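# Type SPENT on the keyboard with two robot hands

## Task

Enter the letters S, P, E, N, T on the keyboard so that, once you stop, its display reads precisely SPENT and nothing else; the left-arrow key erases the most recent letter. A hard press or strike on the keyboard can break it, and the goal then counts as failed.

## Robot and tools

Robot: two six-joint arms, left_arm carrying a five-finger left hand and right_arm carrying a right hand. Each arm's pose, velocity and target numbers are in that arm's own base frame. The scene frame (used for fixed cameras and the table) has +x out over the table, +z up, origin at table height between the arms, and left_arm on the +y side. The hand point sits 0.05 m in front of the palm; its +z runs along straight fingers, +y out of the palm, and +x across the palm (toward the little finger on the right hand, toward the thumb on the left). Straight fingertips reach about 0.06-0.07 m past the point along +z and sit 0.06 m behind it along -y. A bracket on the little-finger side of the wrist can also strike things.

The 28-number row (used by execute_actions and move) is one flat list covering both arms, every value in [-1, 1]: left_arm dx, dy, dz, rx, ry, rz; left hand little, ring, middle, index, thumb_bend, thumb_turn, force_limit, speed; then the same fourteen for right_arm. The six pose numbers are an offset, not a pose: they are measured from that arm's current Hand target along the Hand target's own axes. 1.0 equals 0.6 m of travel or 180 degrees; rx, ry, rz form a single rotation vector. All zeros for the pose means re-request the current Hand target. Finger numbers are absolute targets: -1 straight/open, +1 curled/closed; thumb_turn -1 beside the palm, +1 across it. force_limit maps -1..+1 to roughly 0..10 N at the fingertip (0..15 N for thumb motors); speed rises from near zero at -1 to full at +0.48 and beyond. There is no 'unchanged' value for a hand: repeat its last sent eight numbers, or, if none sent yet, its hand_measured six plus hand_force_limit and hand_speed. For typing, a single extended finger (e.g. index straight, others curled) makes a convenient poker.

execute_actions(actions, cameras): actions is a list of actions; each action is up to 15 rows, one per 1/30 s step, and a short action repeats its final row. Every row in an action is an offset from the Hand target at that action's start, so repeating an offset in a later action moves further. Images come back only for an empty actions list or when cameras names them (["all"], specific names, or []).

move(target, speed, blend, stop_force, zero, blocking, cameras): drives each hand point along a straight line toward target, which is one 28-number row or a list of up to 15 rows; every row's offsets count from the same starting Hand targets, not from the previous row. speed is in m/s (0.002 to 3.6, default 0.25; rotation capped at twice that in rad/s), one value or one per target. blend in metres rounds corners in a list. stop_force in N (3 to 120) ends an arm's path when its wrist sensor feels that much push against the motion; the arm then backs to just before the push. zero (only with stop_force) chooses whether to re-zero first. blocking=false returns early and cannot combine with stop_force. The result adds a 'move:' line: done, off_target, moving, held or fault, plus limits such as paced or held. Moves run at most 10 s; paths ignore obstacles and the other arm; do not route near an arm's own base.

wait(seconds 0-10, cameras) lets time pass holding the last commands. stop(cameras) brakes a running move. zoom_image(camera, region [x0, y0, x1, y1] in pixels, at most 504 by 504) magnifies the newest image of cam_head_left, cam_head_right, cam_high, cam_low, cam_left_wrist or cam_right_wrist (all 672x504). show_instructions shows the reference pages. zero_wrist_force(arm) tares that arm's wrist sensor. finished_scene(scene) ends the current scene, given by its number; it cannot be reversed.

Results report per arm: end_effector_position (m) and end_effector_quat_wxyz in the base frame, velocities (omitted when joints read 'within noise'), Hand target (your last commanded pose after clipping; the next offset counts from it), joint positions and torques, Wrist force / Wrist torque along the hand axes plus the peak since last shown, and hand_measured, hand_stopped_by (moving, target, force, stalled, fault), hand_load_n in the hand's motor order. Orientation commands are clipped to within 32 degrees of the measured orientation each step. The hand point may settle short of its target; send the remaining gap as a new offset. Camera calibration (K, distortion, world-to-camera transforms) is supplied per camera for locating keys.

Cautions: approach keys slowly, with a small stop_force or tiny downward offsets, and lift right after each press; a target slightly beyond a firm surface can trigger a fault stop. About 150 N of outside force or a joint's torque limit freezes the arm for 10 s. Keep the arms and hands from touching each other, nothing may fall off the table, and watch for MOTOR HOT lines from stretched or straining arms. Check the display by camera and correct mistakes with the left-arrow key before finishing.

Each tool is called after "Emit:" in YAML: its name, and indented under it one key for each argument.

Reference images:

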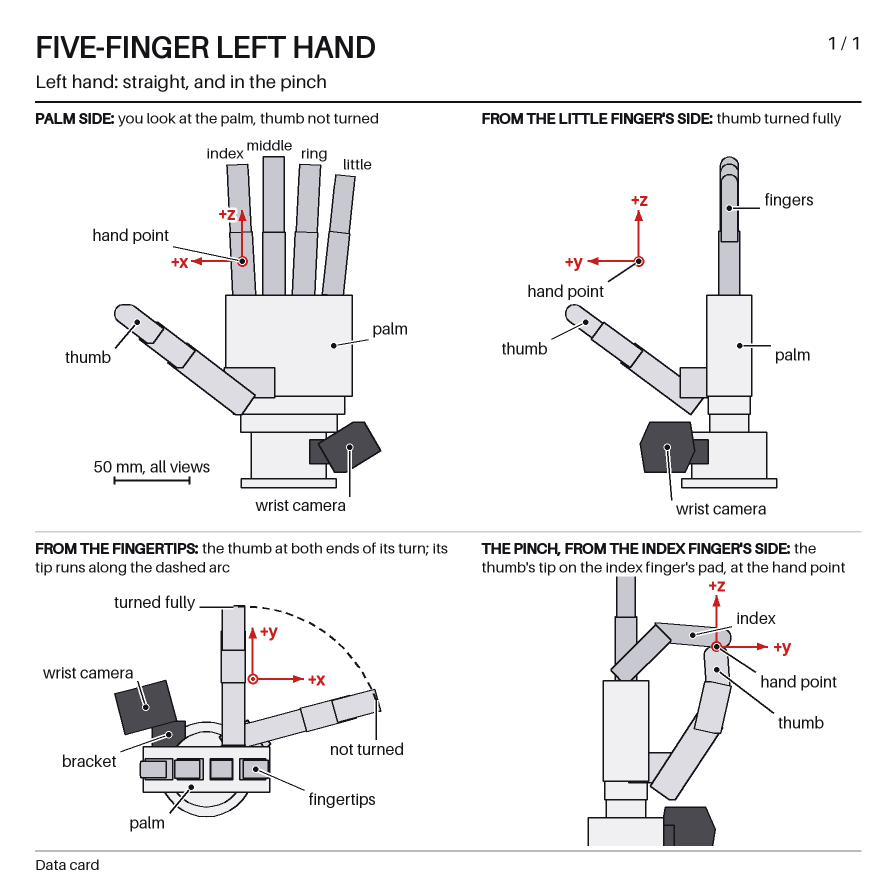

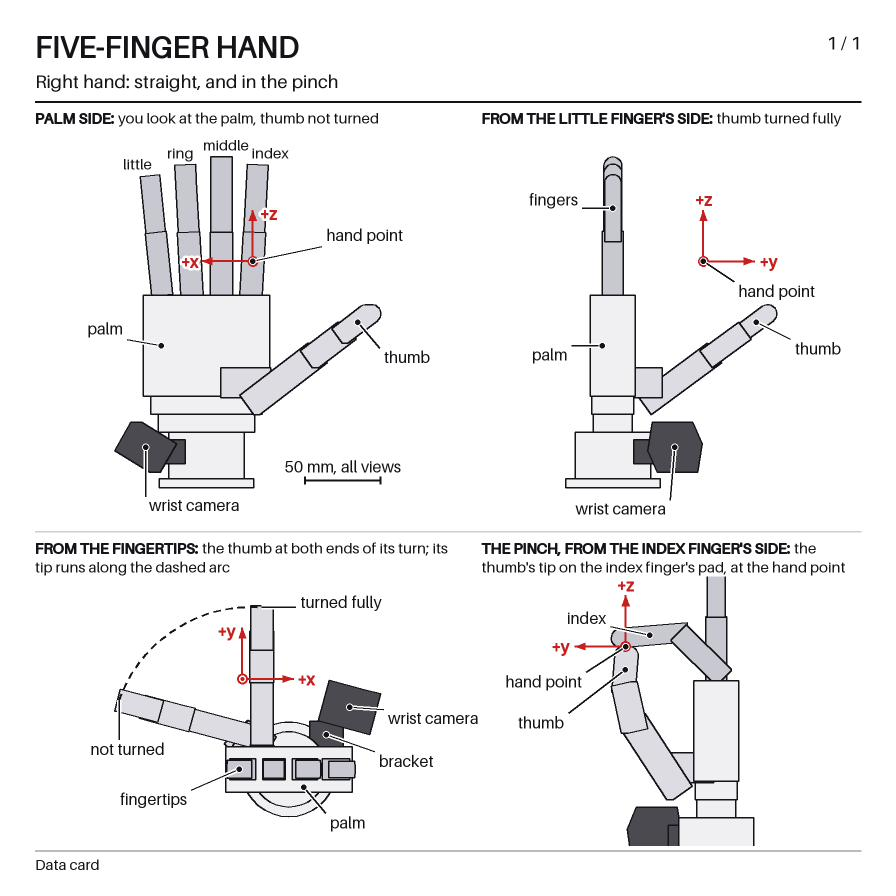

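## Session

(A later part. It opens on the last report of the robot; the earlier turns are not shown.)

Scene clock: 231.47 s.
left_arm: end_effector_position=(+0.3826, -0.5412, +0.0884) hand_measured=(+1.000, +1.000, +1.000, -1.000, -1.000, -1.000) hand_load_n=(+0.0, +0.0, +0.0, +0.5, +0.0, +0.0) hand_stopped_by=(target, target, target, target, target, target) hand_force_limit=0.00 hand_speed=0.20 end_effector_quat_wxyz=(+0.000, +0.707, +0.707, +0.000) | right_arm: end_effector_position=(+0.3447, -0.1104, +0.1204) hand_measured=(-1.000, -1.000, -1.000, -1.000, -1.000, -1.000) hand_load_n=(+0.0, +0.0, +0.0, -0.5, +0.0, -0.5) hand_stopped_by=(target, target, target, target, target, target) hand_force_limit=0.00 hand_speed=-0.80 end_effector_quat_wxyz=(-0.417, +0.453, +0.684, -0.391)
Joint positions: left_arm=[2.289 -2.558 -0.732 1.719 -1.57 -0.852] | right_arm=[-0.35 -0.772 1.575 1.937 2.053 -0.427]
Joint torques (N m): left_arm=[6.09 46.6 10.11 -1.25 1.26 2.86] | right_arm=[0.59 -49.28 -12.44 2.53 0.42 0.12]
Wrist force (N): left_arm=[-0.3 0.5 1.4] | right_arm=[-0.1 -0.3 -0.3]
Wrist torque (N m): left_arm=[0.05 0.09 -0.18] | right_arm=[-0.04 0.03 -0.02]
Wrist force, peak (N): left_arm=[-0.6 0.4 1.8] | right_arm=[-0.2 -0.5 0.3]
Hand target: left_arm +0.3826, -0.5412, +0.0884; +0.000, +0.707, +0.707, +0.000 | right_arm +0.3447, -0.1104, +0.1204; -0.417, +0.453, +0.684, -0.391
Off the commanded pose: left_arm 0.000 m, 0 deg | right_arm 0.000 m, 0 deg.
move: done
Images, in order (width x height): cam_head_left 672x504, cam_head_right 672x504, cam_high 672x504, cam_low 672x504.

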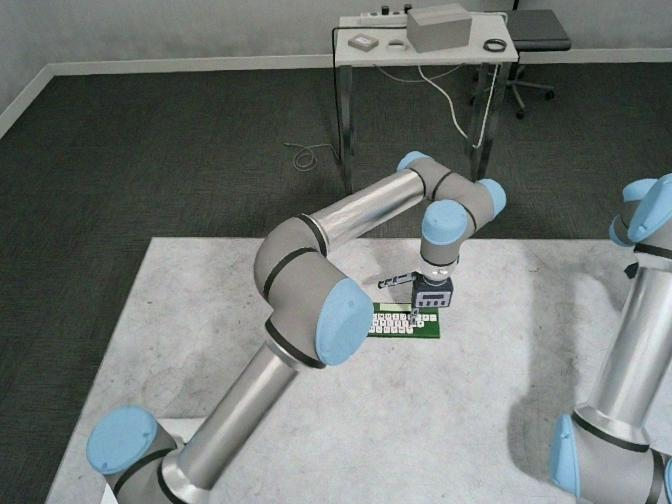

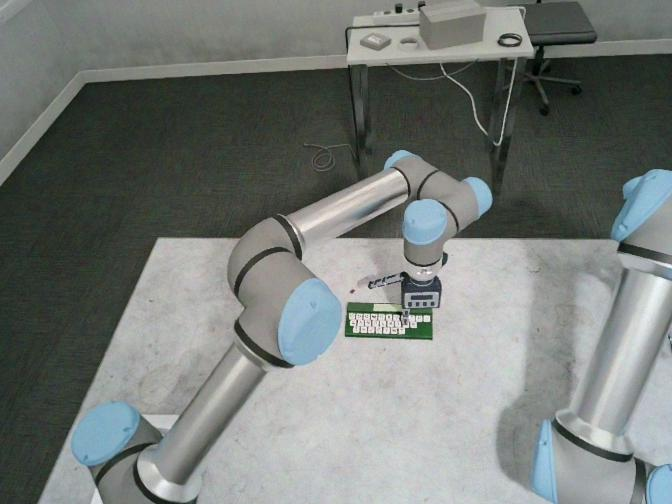

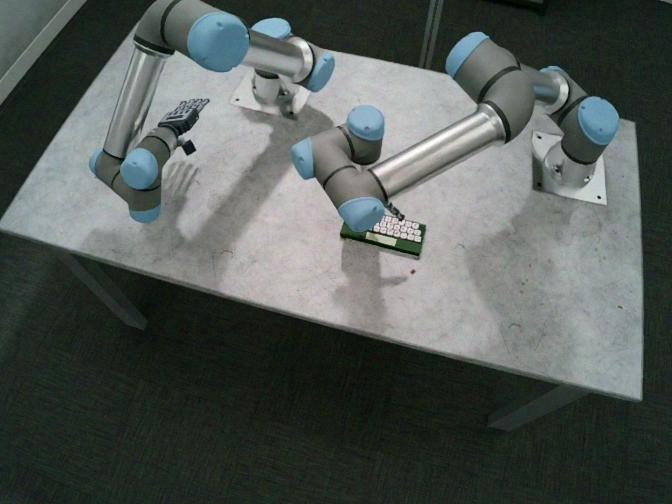

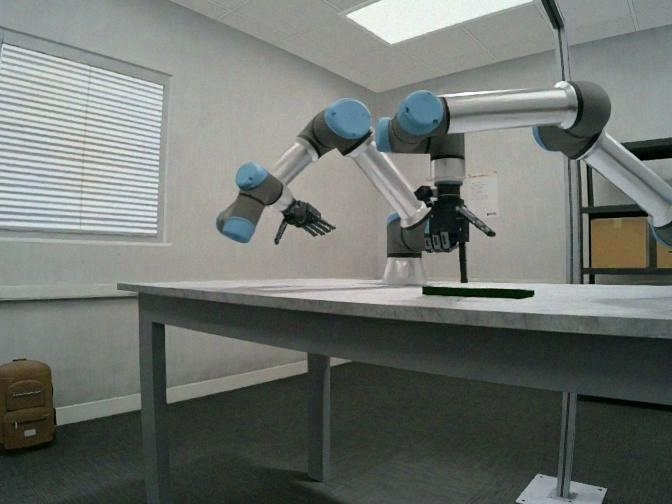

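Emit:
move:
  target: [-0.0030,0.0025,0.0267,0,0,0,1,1,1,-1,-1,-1,0,0.2, 0,0,0,0,0,0,-1,-1,-1,-1,-1,-1,0,-0.8]
  cameras: ["cam_head_left","cam_head_right","cam_high","cam_low","cam_left_wrist"]
  speed: 0.01
  stop_force: 3

Emit:
zoom_image:
  camera: "cam_head_left"
  region: [375, 290, 445, 340]

Emit:
zoom_image:
  camera: "cam_head_right"
  region: [370, 290, 440, 340]

Emit:
zoom_image:
  camera: "cam_low"
  region: [410, 230, 550, 320]

Emit:
zoom_image:
  camera: "cam_high"
  region: [330, 190, 440, 270]

Scene clock: 257.13 s.
left_arm: end_effector_position=(+0.3835, -0.5421, +0.0799) hand_measured=(+1.000, +1.000, +1.000, -1.000, -1.000, -1.000) hand_load_n=(+0.0, +0.0, +0.0, +0.0, +0.0, +0.0) hand_stopped_by=(target, target, target, target, target, target) hand_force_limit=0.00 hand_speed=0.20 end_effector_quat_wxyz=(+0.000, +0.707, +0.707, +0.000) | right_arm: end_effector_position=(+0.3447, -0.1104, +0.1204) hand_measured=(-1.000, -1.000, -1.000, -1.000, -1.000, -1.000) hand_load_n=(+0.0, +0.0, +0.0, +0.0, +0.0, -0.5) hand_stopped_by=(target, target, target, target, target, target) hand_force_limit=0.00 hand_speed=-0.80 end_effector_quat_wxyz=(-0.417, +0.453, +0.684, -0.391)
Joint positions: left_arm=[2.289 -2.567 -0.737 1.733 -1.57 -0.852] | right_arm=[-0.35 -0.772 1.575 1.937 2.053 -0.427]
Joint torques (N m): left_arm=[-5.05 57.34 28.65 -3.43 1.3 -0.2] | right_arm=[0.39 -49.59 -12.29 2.6 0.5 0.23]
Wrist force (N): left_arm=[0.4 -0.6 -1.3] | right_arm=[-0.1 -0.1 0.2]
Wrist torque (N m): left_arm=[0.21 0.16 -0.13] | right_arm=[-0.03 0.01 -0.01]
Wrist force, peak (N): left_arm=[0.5 -1.3 -6.3] | right_arm=[0.1 -0.6 -0.2]
Hand target: left_arm +0.3835, -0.5421, +0.0799; +0.000, +0.707, +0.707, +0.000 (not the last commanded pose) | right_arm +0.3447, -0.1104, +0.1204; -0.417, +0.453, +0.684, -0.391
Off the commanded pose: left_arm 0.008 m, 0 deg | right_arm 0.000 m, 0 deg.
move: contact (left_arm)
camera_calibration:
cam_left_wrist: T_world_to_cam=[[-0.970453, 0.237406, 0.0431166, 0.492599], [0.226647, 0.835588, 0.500423, 0.3258], [0.0827757, 0.495409, -0.864707, 0.426655], [0, 0, 0, 1]] pos_world=[0.368886, -0.60055, 0.184655]
Images, in order (width x height): cam_head_left 672x504, cam_head_right 672x504, cam_high 672x504, cam_low 672x504, cam_left_wrist 672x504.

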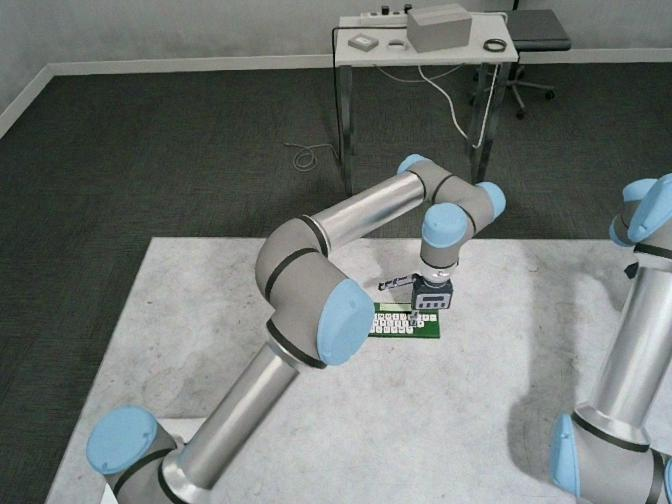

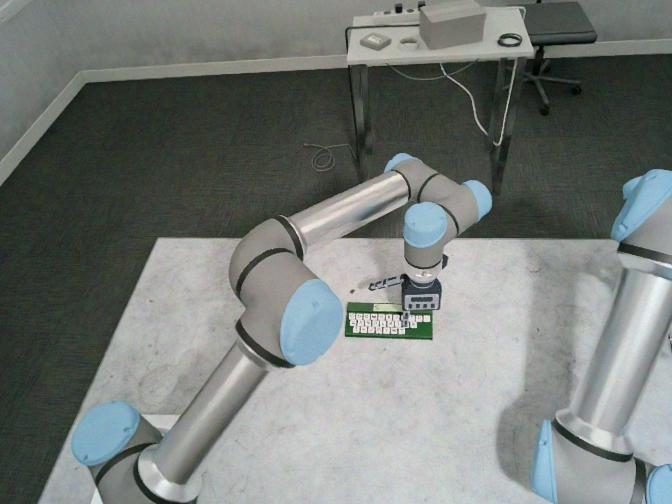

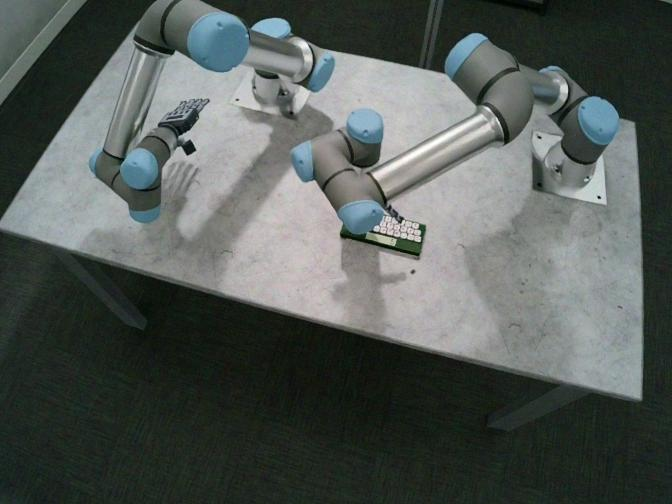

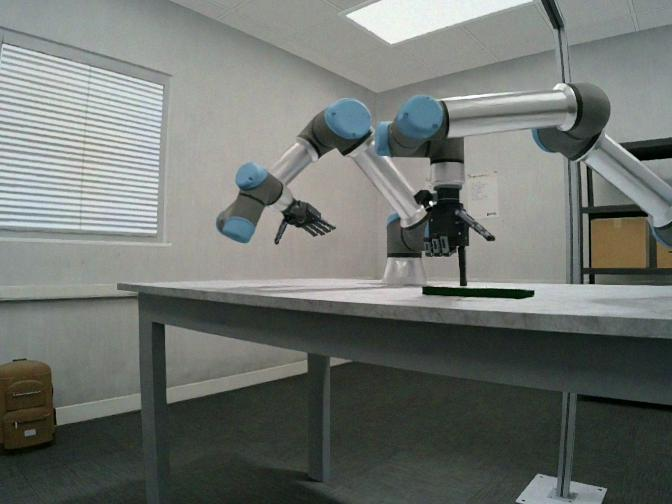

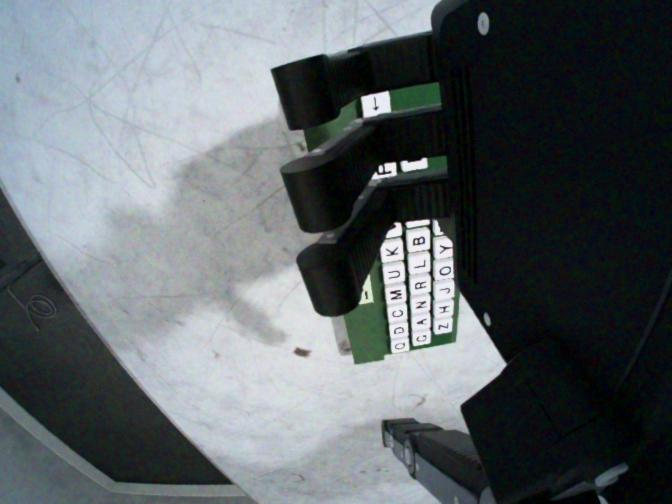

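Scaled by 7.200 from the camera's 672x504 image, which has a finer 960x720 frame.

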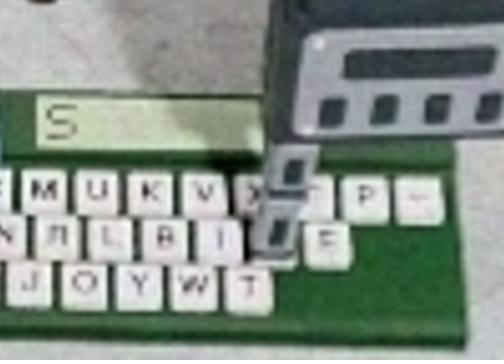

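Scaled by 7.200 from the camera's 672x504 image, which has a finer 960x720 frame.

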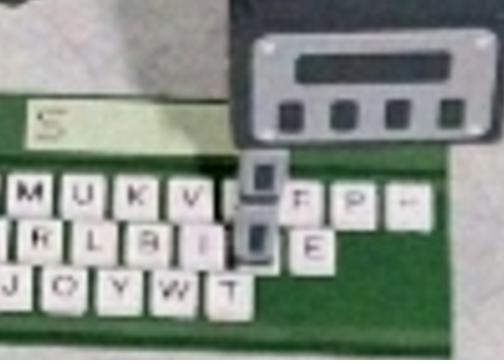

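Scaled by 3.600 from the camera's 672x504 image, which has a finer 960x720 frame.

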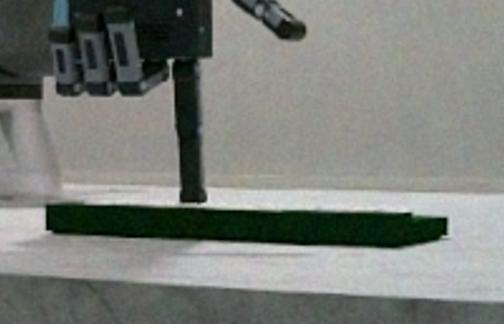

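Scaled by 4.582 from the camera's 672x504 image, which has a finer 960x720 frame.

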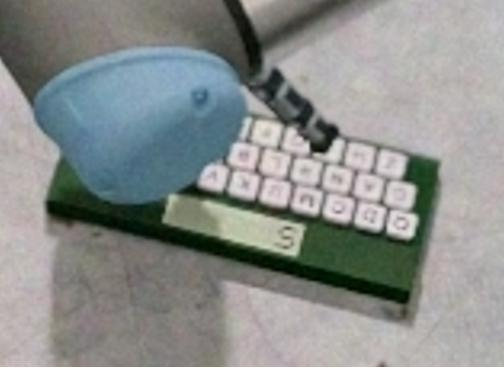

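Emit:
move:
  target:
    - [0,0,-0.0202,0,0,0,1,1,1,-1,-1,-1,0,0.2, 0,0,0,0,0,0,-1,-1,-1,-1,-1,-1,0,-0.8]
    - [-0.0540,0.0277,-0.0202,0,0,0,1,1,1,-1,-1,-1,0,0.2, 0,0,0,0,0,0,-1,-1,-1,-1,-1,-1,0,-0.8]
  cameras: ["cam_head_left","cam_head_right"]
  speed: 0.08
  blend: 0.003

Emit:
zoom_image:
  camera: "cam_head_left"
  region: [375, 290, 445, 340]

Emit:
zoom_image:
  camera: "cam_head_right"
  region: [370, 290, 440, 340]

Scene clock: 293.27 s.
left_arm: end_effector_position=(+0.4001, -0.5745, +0.0920) hand_measured=(+1.000, +1.000, +1.000, -1.000, -1.000, -1.000) hand_load_n=(+0.0, +0.0, +0.0, +0.0, +0.0, +0.0) hand_stopped_by=(target, target, target, target, target, target) hand_force_limit=0.00 hand_speed=0.20 end_effector_quat_wxyz=(+0.000, +0.707, +0.707, +0.000) | right_arm: end_effector_position=(+0.3447, -0.1104, +0.1204) hand_measured=(-1.000, -1.000, -1.000, -1.000, -1.000, -1.000) hand_load_n=(+0.0, +0.0, +0.0, +0.0, +0.0, +0.0) hand_stopped_by=(target, target, target, target, target, target) hand_force_limit=0.00 hand_speed=-0.80 end_effector_quat_wxyz=(-0.417, +0.453, +0.684, -0.391)
Joint positions: left_arm=[2.276 -2.726 -0.395 1.55 -1.57 -0.865] | right_arm=[-0.35 -0.772 1.575 1.937 2.053 -0.427]
Joint torques (N m): left_arm=[-9.97 49.9 30.15 -3.96 -1.94 -2.31] | right_arm=[-0.38 -49.77 -11.93 2.72 0.48 0.18]
Wrist force (N): left_arm=[-0.4 0.3 1.4] | right_arm=[0.0 -0.1 0.1]
Wrist torque (N m): left_arm=[0.02 0.12 0.02] | right_arm=[-0.03 0.01 0.00]
Wrist force, peak (N): left_arm=[-0.7 0.7 1.8] | right_arm=[-0.6 0.4 -0.1]
Hand target: left_arm +0.4001, -0.5745, +0.0920; +0.000, +0.707, +0.707, +0.000 | right_arm +0.3447, -0.1104, +0.1204; -0.417, +0.453, +0.684, -0.391
Off the commanded pose: left_arm 0.000 m, 0 deg | right_arm 0.000 m, 0 deg.
move: done
Images, in order (width x height): cam_head_left 672x504, cam_head_right 672x504.

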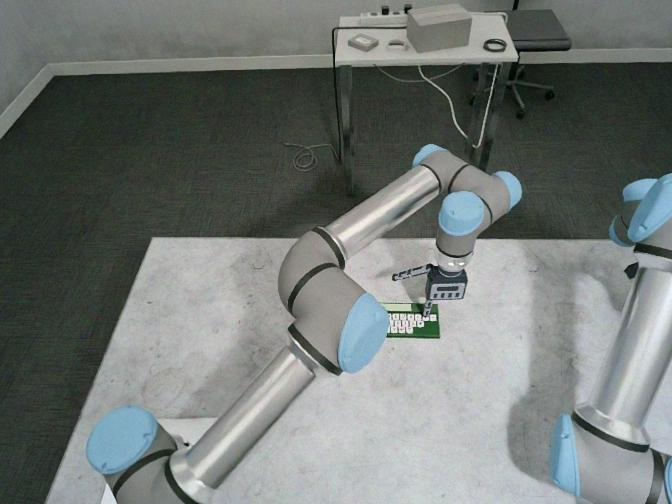

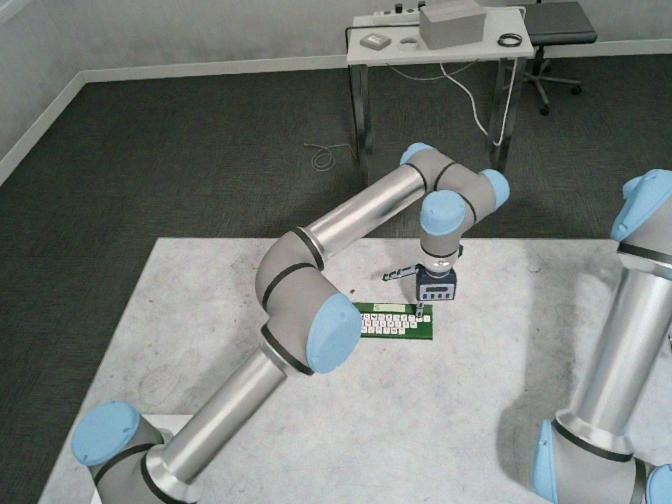

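Scaled by 7.200 from the camera's 672x504 image, which has a finer 960x720 frame.

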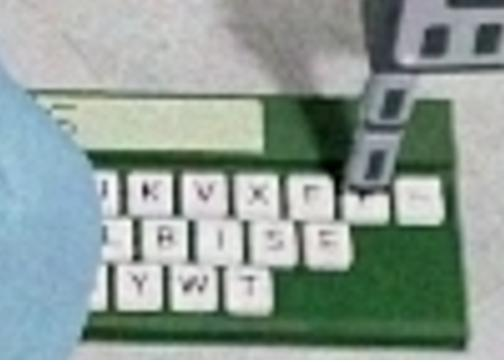

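Scaled by 7.200 from the camera's 672x504 image, which has a finer 960x720 frame.

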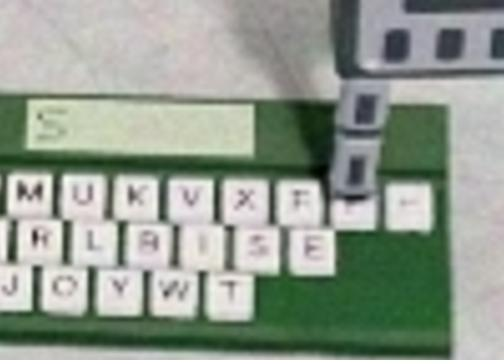

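Emit:
move:
  target: [0,0,0.03,0,0,0,1,1,1,-1,-1,-1,0,0.2, 0,0,0,0,0,0,-1,-1,-1,-1,-1,-1,0,-0.8]
  cameras: []
  speed: 0.012
  stop_force: 3

Emit:
move:
  target:
    - [0,0,-0.0208,0,0,0,1,1,1,-1,-1,-1,0,0.2, 0,0,0,0,0,0,-1,-1,-1,-1,-1,-1,0,-0.8]
    - [0.0242,-0.0288,-0.0208,0,0,0,1,1,1,-1,-1,-1,0,0.2, 0,0,0,0,0,0,-1,-1,-1,-1,-1,-1,0,-0.8]
  cameras: ["cam_head_left","cam_head_right"]
  speed: 0.08
  blend: 0.003

Emit:
zoom_image:
  camera: "cam_head_left"
  region: [375, 290, 445, 340]

Emit:
zoom_image:
  camera: "cam_head_right"
  region: [370, 290, 440, 340]

Scene clock: 314.20 s.
left_arm: end_effector_position=(+0.4001, -0.5745, +0.0800) hand_measured=(+1.000, +1.000, +1.000, -1.000, -1.000, -1.000) hand_load_n=(+0.0, +0.0, +0.0, +0.0, +0.0, +0.0) hand_stopped_by=(target, target, target, target, target, target) hand_force_limit=0.00 hand_speed=0.20 end_effector_quat_wxyz=(+0.000, +0.707, +0.707, +0.000) | right_arm: end_effector_position=(+0.3447, -0.1104, +0.1204) hand_measured=(-1.000, -1.000, -1.000, -1.000, -1.000, -1.000) hand_load_n=(+0.0, +0.0, -0.5, +0.0, +0.0, +0.0) hand_stopped_by=(target, target, target, target, target, target) hand_force_limit=0.00 hand_speed=-0.80 end_effector_quat_wxyz=(-0.417, +0.453, +0.684, -0.391)
Joint positions: left_arm=[2.276 -2.726 -0.426 1.581 -1.57 -0.865] | right_arm=[-0.35 -0.772 1.575 1.937 2.053 -0.427]
Joint torques (N m): left_arm=[-6.42 57.4 28.54 -3.62 -1.09 -2.26] | right_arm=[-0.03 -50.43 -12.17 2.89 0.59 0.23]
Wrist force (N): left_arm=[-0.3 0.1 -1.5] | right_arm=[0.1 -0.1 0.1]
Wrist torque (N m): left_arm=[0.21 0.13 0.03] | right_arm=[-0.02 -0.02 0.00]
Wrist force, peak (N): left_arm=[-1.1 0.4 -9.2] | right_arm=[0.0 -0.7 0.0]
Hand target: left_arm +0.4001, -0.5745, +0.0800; +0.000, +0.707, +0.707, +0.000 (not the last commanded pose) | right_arm +0.3447, -0.1104, +0.1204; -0.417, +0.453, +0.684, -0.391
Off the commanded pose: left_arm 0.006 m, 0 deg | right_arm 0.000 m, 0 deg.
move: contact (left_arm)
No camera images: "cameras" was empty.

Scene clock: 315.23 s.
left_arm: end_effector_position=(+0.3828, -0.5600, +0.0924) hand_measured=(+1.000, +1.000, +1.000, -1.000, -1.000, -1.000) hand_load_n=(+0.0, +0.0, +0.0, +0.0, +0.0, +0.0) hand_stopped_by=(target, target, target, target, target, target) hand_force_limit=0.00 hand_speed=0.20 end_effector_quat_wxyz=(+0.000, +0.707, +0.707, +0.000) | right_arm: end_effector_position=(+0.3447, -0.1104, +0.1204) hand_measured=(-1.000, -1.000, -1.000, -1.000, -1.000, -1.000) hand_load_n=(-0.5, +0.0, +0.0, +0.0, +0.0, -0.5) hand_stopped_by=(target, target, target, target, target, target) hand_force_limit=0.00 hand_speed=-0.80 end_effector_quat_wxyz=(-0.417, +0.453, +0.684, -0.391)
Joint positions: left_arm=[2.27 -2.62 -0.602 1.651 -1.57 -0.871] | right_arm=[-0.35 -0.772 1.575 1.937 2.053 -0.427]
Joint torques (N m): left_arm=[-7.69 61.08 10.74 -1.05 1.73 2.79] | right_arm=[0.19 -50.43 -12.94 2.84 0.54 0.34]
Wrist force (N): left_arm=[-0.4 0.3 1.6] | right_arm=[-0.2 -0.2 -0.1]
Wrist torque (N m): left_arm=[0.01 0.13 -0.07] | right_arm=[-0.03 0.04 -0.02]
Wrist force, peak (N): left_arm=[-0.6 0.4 2.0] | right_arm=[-0.5 -0.4 -0.2]
Hand target: left_arm +0.3828, -0.5600, +0.0924; +0.000, +0.707, +0.707, +0.000 | right_arm +0.3447, -0.1104, +0.1204; -0.417, +0.453, +0.684, -0.391
Off the commanded pose: left_arm 0.000 m, 0 deg | right_arm 0.000 m, 0 deg.
move: done
Images, in order (width x height): cam_head_left 672x504, cam_head_right 672x504.

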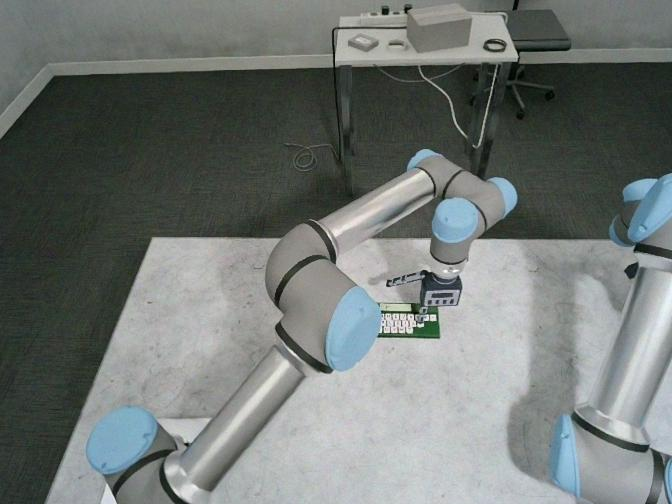

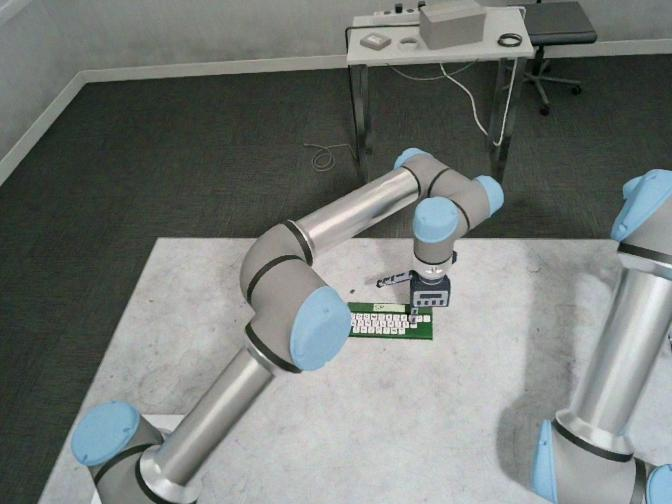

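Scaled by 7.200 from the camera's 672x504 image, which has a finer 960x720 frame.

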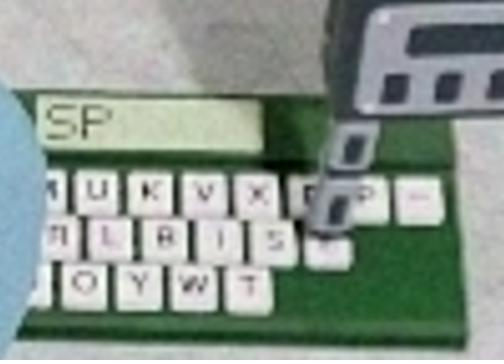

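Scaled by 7.200 from the camera's 672x504 image, which has a finer 960x720 frame.

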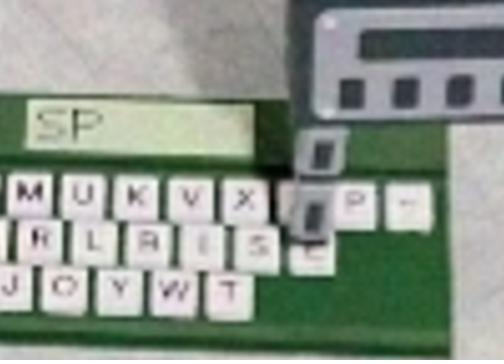

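Emit:
move:
  target: [0,0,0.024,0,0,0,1,1,1,-1,-1,-1,0,0.2, 0,0,0,0,0,0,-1,-1,-1,-1,-1,-1,0,-0.8]
  cameras: []
  speed: 0.009
  stop_force: 3

Emit:
move:
  target:
    - [0,0,-0.0208,0,0,0,1,1,1,-1,-1,-1,0,0.2, 0,0,0,0,0,0,-1,-1,-1,-1,-1,-1,0,-0.8]
    - [0.1793,0.0117,-0.0208,0,0,0,1,1,1,-1,-1,-1,0,0.2, 0,0,0,0,0,0,-1,-1,-1,-1,-1,-1,0,-0.8]
  cameras: ["cam_head_left","cam_head_right"]
  speed: 0.12
  blend: 0.003

Emit:
zoom_image:
  camera: "cam_head_left"
  region: [345, 290, 445, 340]

Emit:
zoom_image:
  camera: "cam_head_right"
  region: [340, 290, 440, 340]

Scene clock: 327.83 s.
left_arm: end_effector_position=(+0.3828, -0.5600, +0.0799) hand_measured=(+1.000, +1.000, +1.000, -1.000, -1.000, -1.000) hand_load_n=(+0.0, +0.5, +0.0, +0.0, +0.0, +0.0) hand_stopped_by=(target, target, target, target, target, target) hand_force_limit=0.00 hand_speed=0.20 end_effector_quat_wxyz=(+0.000, +0.707, +0.707, +0.000) | right_arm: end_effector_position=(+0.3447, -0.1104, +0.1204) hand_measured=(-1.000, -1.000, -1.000, -1.000, -1.000, -1.000) hand_load_n=(+0.0, +0.0, +0.0, +0.0, +0.0, +0.0) hand_stopped_by=(target, target, target, target, target, target) hand_force_limit=0.00 hand_speed=-0.80 end_effector_quat_wxyz=(-0.417, +0.453, +0.684, -0.391)
Joint positions: left_arm=[2.27 -2.625 -0.625 1.679 -1.57 -0.871] | right_arm=[-0.35 -0.772 1.575 1.937 2.053 -0.427]
Joint torques (N m): left_arm=[-9.06 58.34 26.87 -3.77 2.16 1.41] | right_arm=[0.32 -51.24 -12.76 2.99 0.52 0.26]
Wrist force (N): left_arm=[-0.8 0.5 -2.5] | right_arm=[-0.1 0.1 0.2]
Wrist torque (N m): left_arm=[0.29 0.15 -0.10] | right_arm=[0.00 0.02 0.00]
Wrist force, peak (N): left_arm=[-1.1 0.6 -6.9] | right_arm=[-0.5 0.4 0.3]
Hand target: left_arm +0.3828, -0.5600, +0.0799; +0.000, +0.707, +0.707, +0.000 (not the last commanded pose) | right_arm +0.3447, -0.1104, +0.1204; -0.417, +0.453, +0.684, -0.391
Off the commanded pose: left_arm 0.002 m, 0 deg | right_arm 0.000 m, 0 deg.
move: contact (left_arm)
No camera images: "cameras" was empty.

Scene clock: 329.37 s.
left_arm: end_effector_position=(+0.3899, -0.4525, +0.0923) hand_measured=(+1.000, +1.000, +1.000, -1.000, -1.000, -1.000) hand_load_n=(+0.0, +0.0, +0.0, -0.5, +0.0, +0.0) hand_stopped_by=(target, target, target, target, target, target) hand_force_limit=0.00 hand_speed=0.20 end_effector_quat_wxyz=(+0.000, +0.707, +0.707, +0.000) | right_arm: end_effector_position=(+0.3447, -0.1104, +0.1204) hand_measured=(-1.000, -1.000, -1.000, -1.000, -1.000, -1.000) hand_load_n=(+0.0, +0.0, +0.0, +0.0, +0.0, -0.5) hand_stopped_by=(target, target, target, target, target, target) hand_force_limit=0.00 hand_speed=-0.80 end_effector_quat_wxyz=(-0.417, +0.453, +0.684, -0.391)
Joint positions: left_arm=[2.4 -2.345 -1.118 1.892 -1.57 -0.742] | right_arm=[-0.35 -0.772 1.575 1.937 2.053 -0.427]
Joint torques (N m): left_arm=[6.26 52.75 11.53 -1.32 1.73 2.77] | right_arm=[0.27 -50.61 -12.78 2.79 0.59 0.37]
Wrist force (N): left_arm=[-0.5 0.5 1.5] | right_arm=[0.0 -0.1 -0.1]
Wrist torque (N m): left_arm=[0.04 0.14 -0.20] | right_arm=[-0.01 0.01 0.00]
Wrist force, peak (N): left_arm=[-0.5 0.4 -2.4] | right_arm=[-0.3 -0.2 -0.4]
Hand target: left_arm +0.3899, -0.4524, +0.0923; +0.000, +0.707, +0.707, +0.000 | right_arm +0.3447, -0.1104, +0.1204; -0.417, +0.453, +0.684, -0.391
Off the commanded pose: left_arm 0.000 m, 0 deg | right_arm 0.000 m, 0 deg.
move: done
Images, in order (width x height): cam_head_left 672x504, cam_head_right 672x504.

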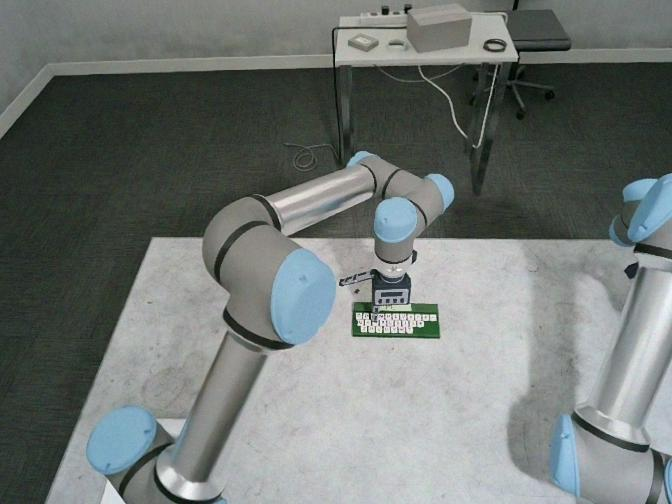

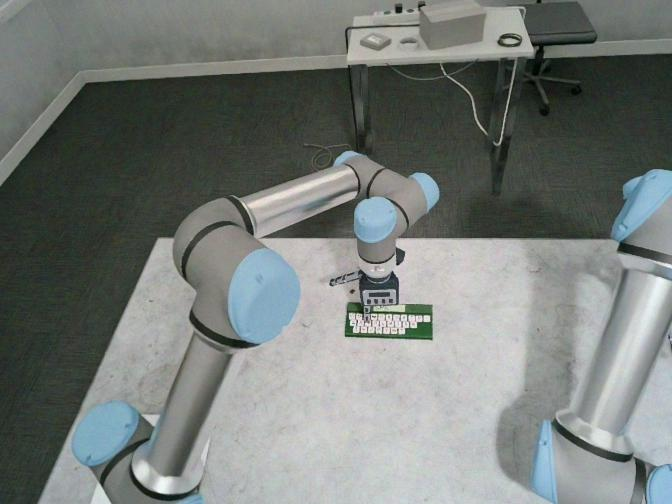

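Scaled by 5.040 from the camera's 672x504 image, which has a finer 960x720 frame.

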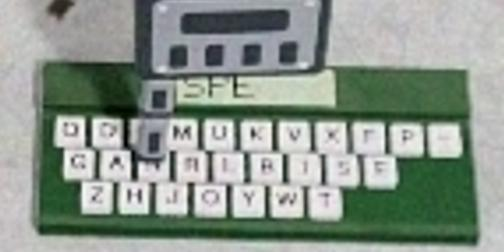

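Scaled by 5.040 from the camera's 672x504 image, which has a finer 960x720 frame.

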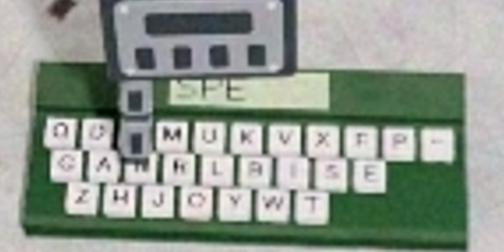

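Emit:
move:
  target: [-0.0017,0.0017,0.0238,0,0,0,1,1,1,-1,-1,-1,0,0.2, 0,0,0,0,0,0,-1,-1,-1,-1,-1,-1,0,-0.8]
  cameras: []
  speed: 0.009
  stop_force: 3

Emit:
move:
  target:
    - [0,0,-0.0208,0,0,0,1,1,1,-1,-1,-1,0,0.2, 0,0,0,0,0,0,-1,-1,-1,-1,-1,-1,0,-0.8]
    - [-0.1307,-0.0410,-0.0208,0,0,0,1,1,1,-1,-1,-1,0,0.2, 0,0,0,0,0,0,-1,-1,-1,-1,-1,-1,0,-0.8]
  cameras: ["cam_head_left","cam_head_right"]
  speed: 0.12
  blend: 0.003

Emit:
zoom_image:
  camera: "cam_head_left"
  region: [375, 290, 445, 340]

Emit:
zoom_image:
  camera: "cam_head_right"
  region: [370, 290, 440, 340]

Scene clock: 354.87 s.
left_arm: end_effector_position=(+0.3908, -0.4533, +0.0796) hand_measured=(+1.000, +1.000, +1.000, -1.000, -1.000, -1.000) hand_load_n=(+0.0, +0.0, +0.5, +0.0, +0.0, +0.0) hand_stopped_by=(target, target, target, target, target, target) hand_force_limit=0.00 hand_speed=0.20 end_effector_quat_wxyz=(+0.000, +0.707, +0.707, +0.000) | right_arm: end_effector_position=(+0.3447, -0.1104, +0.1204) hand_measured=(-1.000, -1.000, -1.000, -1.000, -1.000, -1.000) hand_load_n=(+0.0, +0.0, -0.5, +0.0, +0.0, -0.5) hand_stopped_by=(target, target, target, target, target, target) hand_force_limit=0.00 hand_speed=-0.80 end_effector_quat_wxyz=(-0.417, +0.453, +0.684, -0.391)
Joint positions: left_arm=[2.4 -2.359 -1.127 1.915 -1.57 -0.742] | right_arm=[-0.35 -0.772 1.575 1.937 2.053 -0.427]
Joint torques (N m): left_arm=[-6.62 51 27.27 -3.13 2.03 -1.79] | right_arm=[-0.15 -51.8 -12.49 3.23 0.48 0.37]
Wrist force (N): left_arm=[0.3 -0.3 -2.4] | right_arm=[-0.1 0.1 0.0]
Wrist torque (N m): left_arm=[0.31 0.16 -0.15] | right_arm=[0.02 0.01 0.00]
Wrist force, peak (N): left_arm=[0.5 -0.8 -7.1] | right_arm=[-0.1 -0.6 0.0]
Hand target: left_arm +0.3908, -0.4533, +0.0796; +0.000, +0.707, +0.707, +0.000 (not the last commanded pose) | right_arm +0.3447, -0.1104, +0.1204; -0.417, +0.453, +0.684, -0.391
Off the commanded pose: left_arm 0.002 m, 0 deg | right_arm 0.000 m, 0 deg.
move: contact (left_arm)
No camera images: "cameras" was empty.

Scene clock: 356.23 s.
left_arm: end_effector_position=(+0.3662, -0.5317, +0.0922) hand_measured=(+1.000, +1.000, +1.000, -1.000, -1.000, -1.000) hand_load_n=(+0.0, +0.0, +0.0, +0.0, +0.0, -0.5) hand_stopped_by=(target, target, target, target, target, target) hand_force_limit=0.00 hand_speed=0.20 end_effector_quat_wxyz=(+0.000, +0.707, +0.707, +0.000) | right_arm: end_effector_position=(+0.3447, -0.1104, +0.1204) hand_measured=(-1.000, -1.000, -1.000, -1.000, -1.000, -1.000) hand_load_n=(+0.0, +0.0, +0.0, +0.0, +0.0, -0.5) hand_stopped_by=(target, target, target, target, target, target) hand_force_limit=0.00 hand_speed=-0.80 end_effector_quat_wxyz=(-0.417, +0.453, +0.684, -0.391)
Joint positions: left_arm=[2.279 -2.501 -0.83 1.761 -1.57 -0.862] | right_arm=[-0.35 -0.772 1.575 1.937 2.053 -0.427]
Joint torques (N m): left_arm=[-7.71 46.03 28.11 -4.51 -1.83 -2.52] | right_arm=[0.04 -51.7 -12.54 3.21 0.5 0.32]
Wrist force (N): left_arm=[-0.5 0.3 1.4] | right_arm=[0.0 0.3 0.0]
Wrist torque (N m): left_arm=[0.02 0.14 0.03] | right_arm=[0.05 0.00 0.01]
Wrist force, peak (N): left_arm=[-1.0 0.0 1.7] | right_arm=[-0.4 -0.2 0.4]
Hand target: left_arm +0.3662, -0.5317, +0.0922; +0.000, +0.707, +0.707, +0.000 | right_arm +0.3447, -0.1104, +0.1204; -0.417, +0.453, +0.684, -0.391
Off the commanded pose: left_arm 0.000 m, 0 deg | right_arm 0.000 m, 0 deg.
move: done
Images, in order (width x height): cam_head_left 672x504, cam_head_right 672x504.

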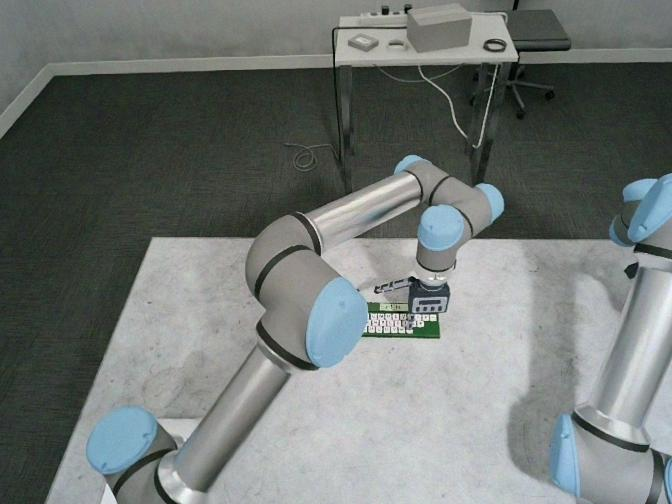

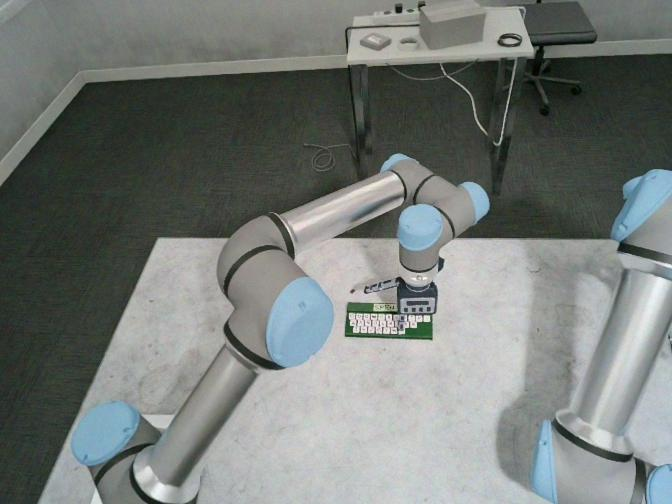

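Scaled by 7.200 from the camera's 672x504 image, which has a finer 960x720 frame.

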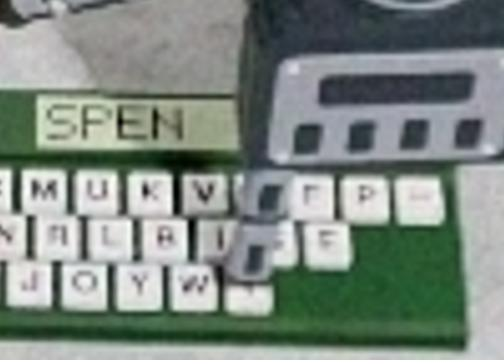

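Scaled by 7.200 from the camera's 672x504 image, which has a finer 960x720 frame.

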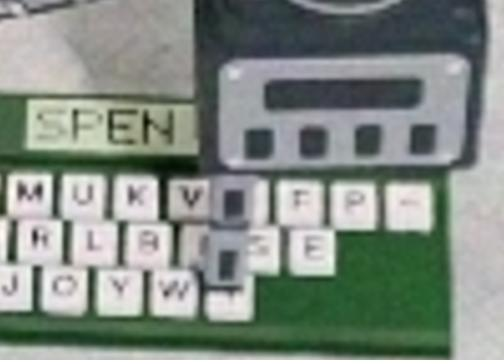

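Emit:
move:
  target: [-0.0010,0.0025,0.0238,0,0,0,1,1,1,-1,-1,-1,0,0.2, 0,0,0,0,0,0,-1,-1,-1,-1,-1,-1,0,-0.8]
  cameras: []
  speed: 0.009
  stop_force: 3

Emit:
move:
  target: [0,0,-0.1,0,0,0,1,1,1,-1,-1,-1,0,0.2, 0,0,0,0,0,0,-1,-1,-1,-1,-1,-1,0,-0.8]
  cameras: ["cam_head_left","cam_head_right"]
  speed: 0.12

Emit:
zoom_image:
  camera: "cam_head_left"
  region: [345, 290, 445, 340]

Emit:
zoom_image:
  camera: "cam_head_right"
  region: [340, 290, 440, 340]

Scene clock: 371.90 s.
left_arm: end_effector_position=(+0.3675, -0.5322, +0.0798) hand_measured=(+1.000, +1.000, +1.000, -1.000, -1.000, -1.000) hand_load_n=(+0.0, +0.0, +0.0, +0.0, +0.0, +0.0) hand_stopped_by=(target, target, target, target, target, target) hand_force_limit=0.00 hand_speed=0.20 end_effector_quat_wxyz=(+0.000, +0.707, +0.707, +0.000) | right_arm: end_effector_position=(+0.3447, -0.1104, +0.1204) hand_measured=(-1.000, -1.000, -1.000, -1.000, -1.000, -1.000) hand_load_n=(+0.0, +0.0, +0.0, +0.0, +0.0, +0.0) hand_stopped_by=(target, target, target, target, target, target) hand_force_limit=0.00 hand_speed=-0.80 end_effector_quat_wxyz=(-0.417, +0.453, +0.684, -0.391)
Joint positions: left_arm=[2.28 -2.513 -0.841 1.783 -1.57 -0.861] | right_arm=[-0.35 -0.772 1.575 1.937 2.053 -0.427]
Joint torques (N m): left_arm=[0.32 57.07 26.35 -3.36 -1.86 1.32] | right_arm=[0.25 -52.02 -13.1 3.16 0.53 0.48]
Wrist force (N): left_arm=[-0.2 -1.0 -2.3] | right_arm=[-0.2 0.0 0.1]
Wrist torque (N m): left_arm=[0.31 0.13 -0.13] | right_arm=[0.00 0.04 -0.01]
Wrist force, peak (N): left_arm=[-0.2 -1.7 -6.7] | right_arm=[-0.3 -0.6 -0.2]
Hand target: left_arm +0.3674, -0.5323, +0.0798; +0.000, +0.707, +0.707, +0.000 (not the last commanded pose) | right_arm +0.3447, -0.1104, +0.1204; -0.417, +0.453, +0.684, -0.391
Off the commanded pose: left_arm 0.002 m, 0 deg | right_arm 0.000 m, 0 deg.
move: contact (left_arm)
No camera images: "cameras" was empty.

Scene clock: 372.90 s.
left_arm: end_effector_position=(+0.3675, -0.5322, +0.1398) hand_measured=(+1.000, +1.000, +1.000, -1.000, -1.000, -1.000) hand_load_n=(+0.0, +0.0, +0.0, +0.0, +0.0, +0.0) hand_stopped_by=(target, target, target, target, target, target) hand_force_limit=0.00 hand_speed=0.20 end_effector_quat_wxyz=(+0.000, +0.707, +0.707, +0.000) | right_arm: end_effector_position=(+0.3447, -0.1104, +0.1204) hand_measured=(-1.000, -1.000, -1.000, -1.000, -1.000, -1.000) hand_load_n=(+0.0, +0.5, +0.0, +0.0, +0.0, +0.0) hand_stopped_by=(target, target, target, target, target, target) hand_force_limit=0.00 hand_speed=-0.80 end_effector_quat_wxyz=(-0.417, +0.453, +0.684, -0.391)
Joint positions: left_arm=[2.28 -2.483 -0.741 1.654 -1.57 -0.861] | right_arm=[-0.35 -0.772 1.575 1.937 2.053 -0.427]
Joint torques (N m): left_arm=[6.89 46.37 27.75 -3.95 -0.66 -1.98] | right_arm=[0.27 -51.68 -13.08 3.32 0.57 0.4]
Wrist force (N): left_arm=[-0.5 0.2 1.6] | right_arm=[0.2 0.1 0.0]
Wrist torque (N m): left_arm=[-0.02 0.13 -0.18] | right_arm=[0.01 -0.03 0.02]
Wrist force, peak (N): left_arm=[-0.4 -1.1 -1.9] | right_arm=[-0.4 -0.3 -0.2]
Hand target: left_arm +0.3675, -0.5322, +0.1398; +0.000, +0.707, +0.707, +0.000 | right_arm +0.3447, -0.1104, +0.1204; -0.417, +0.453, +0.684, -0.391
Off the commanded pose: left_arm 0.000 m, 0 deg | right_arm 0.000 m, 0 deg.
move: done
Images, in order (width x height): cam_head_left 672x504, cam_head_right 672x504.

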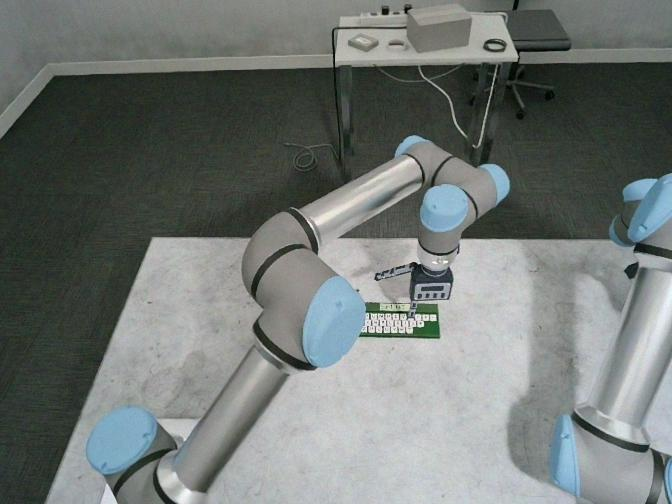

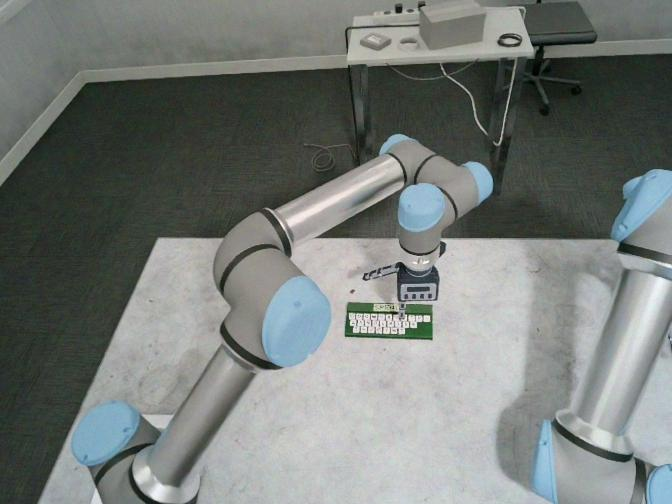

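Scaled by 5.040 from the camera's 672x504 image, which has a finer 960x720 frame.

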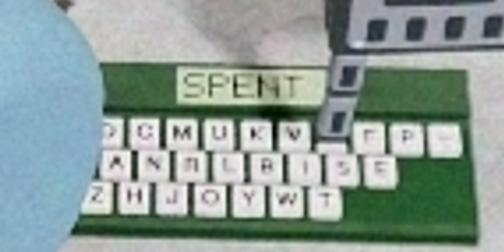

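Scaled by 5.040 from the camera's 672x504 image, which has a finer 960x720 frame.

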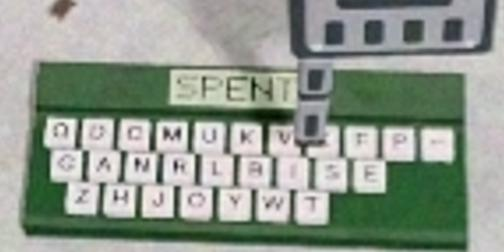

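Emit:
finished_scene:
  scene: 1

The scene is finished: the task was done.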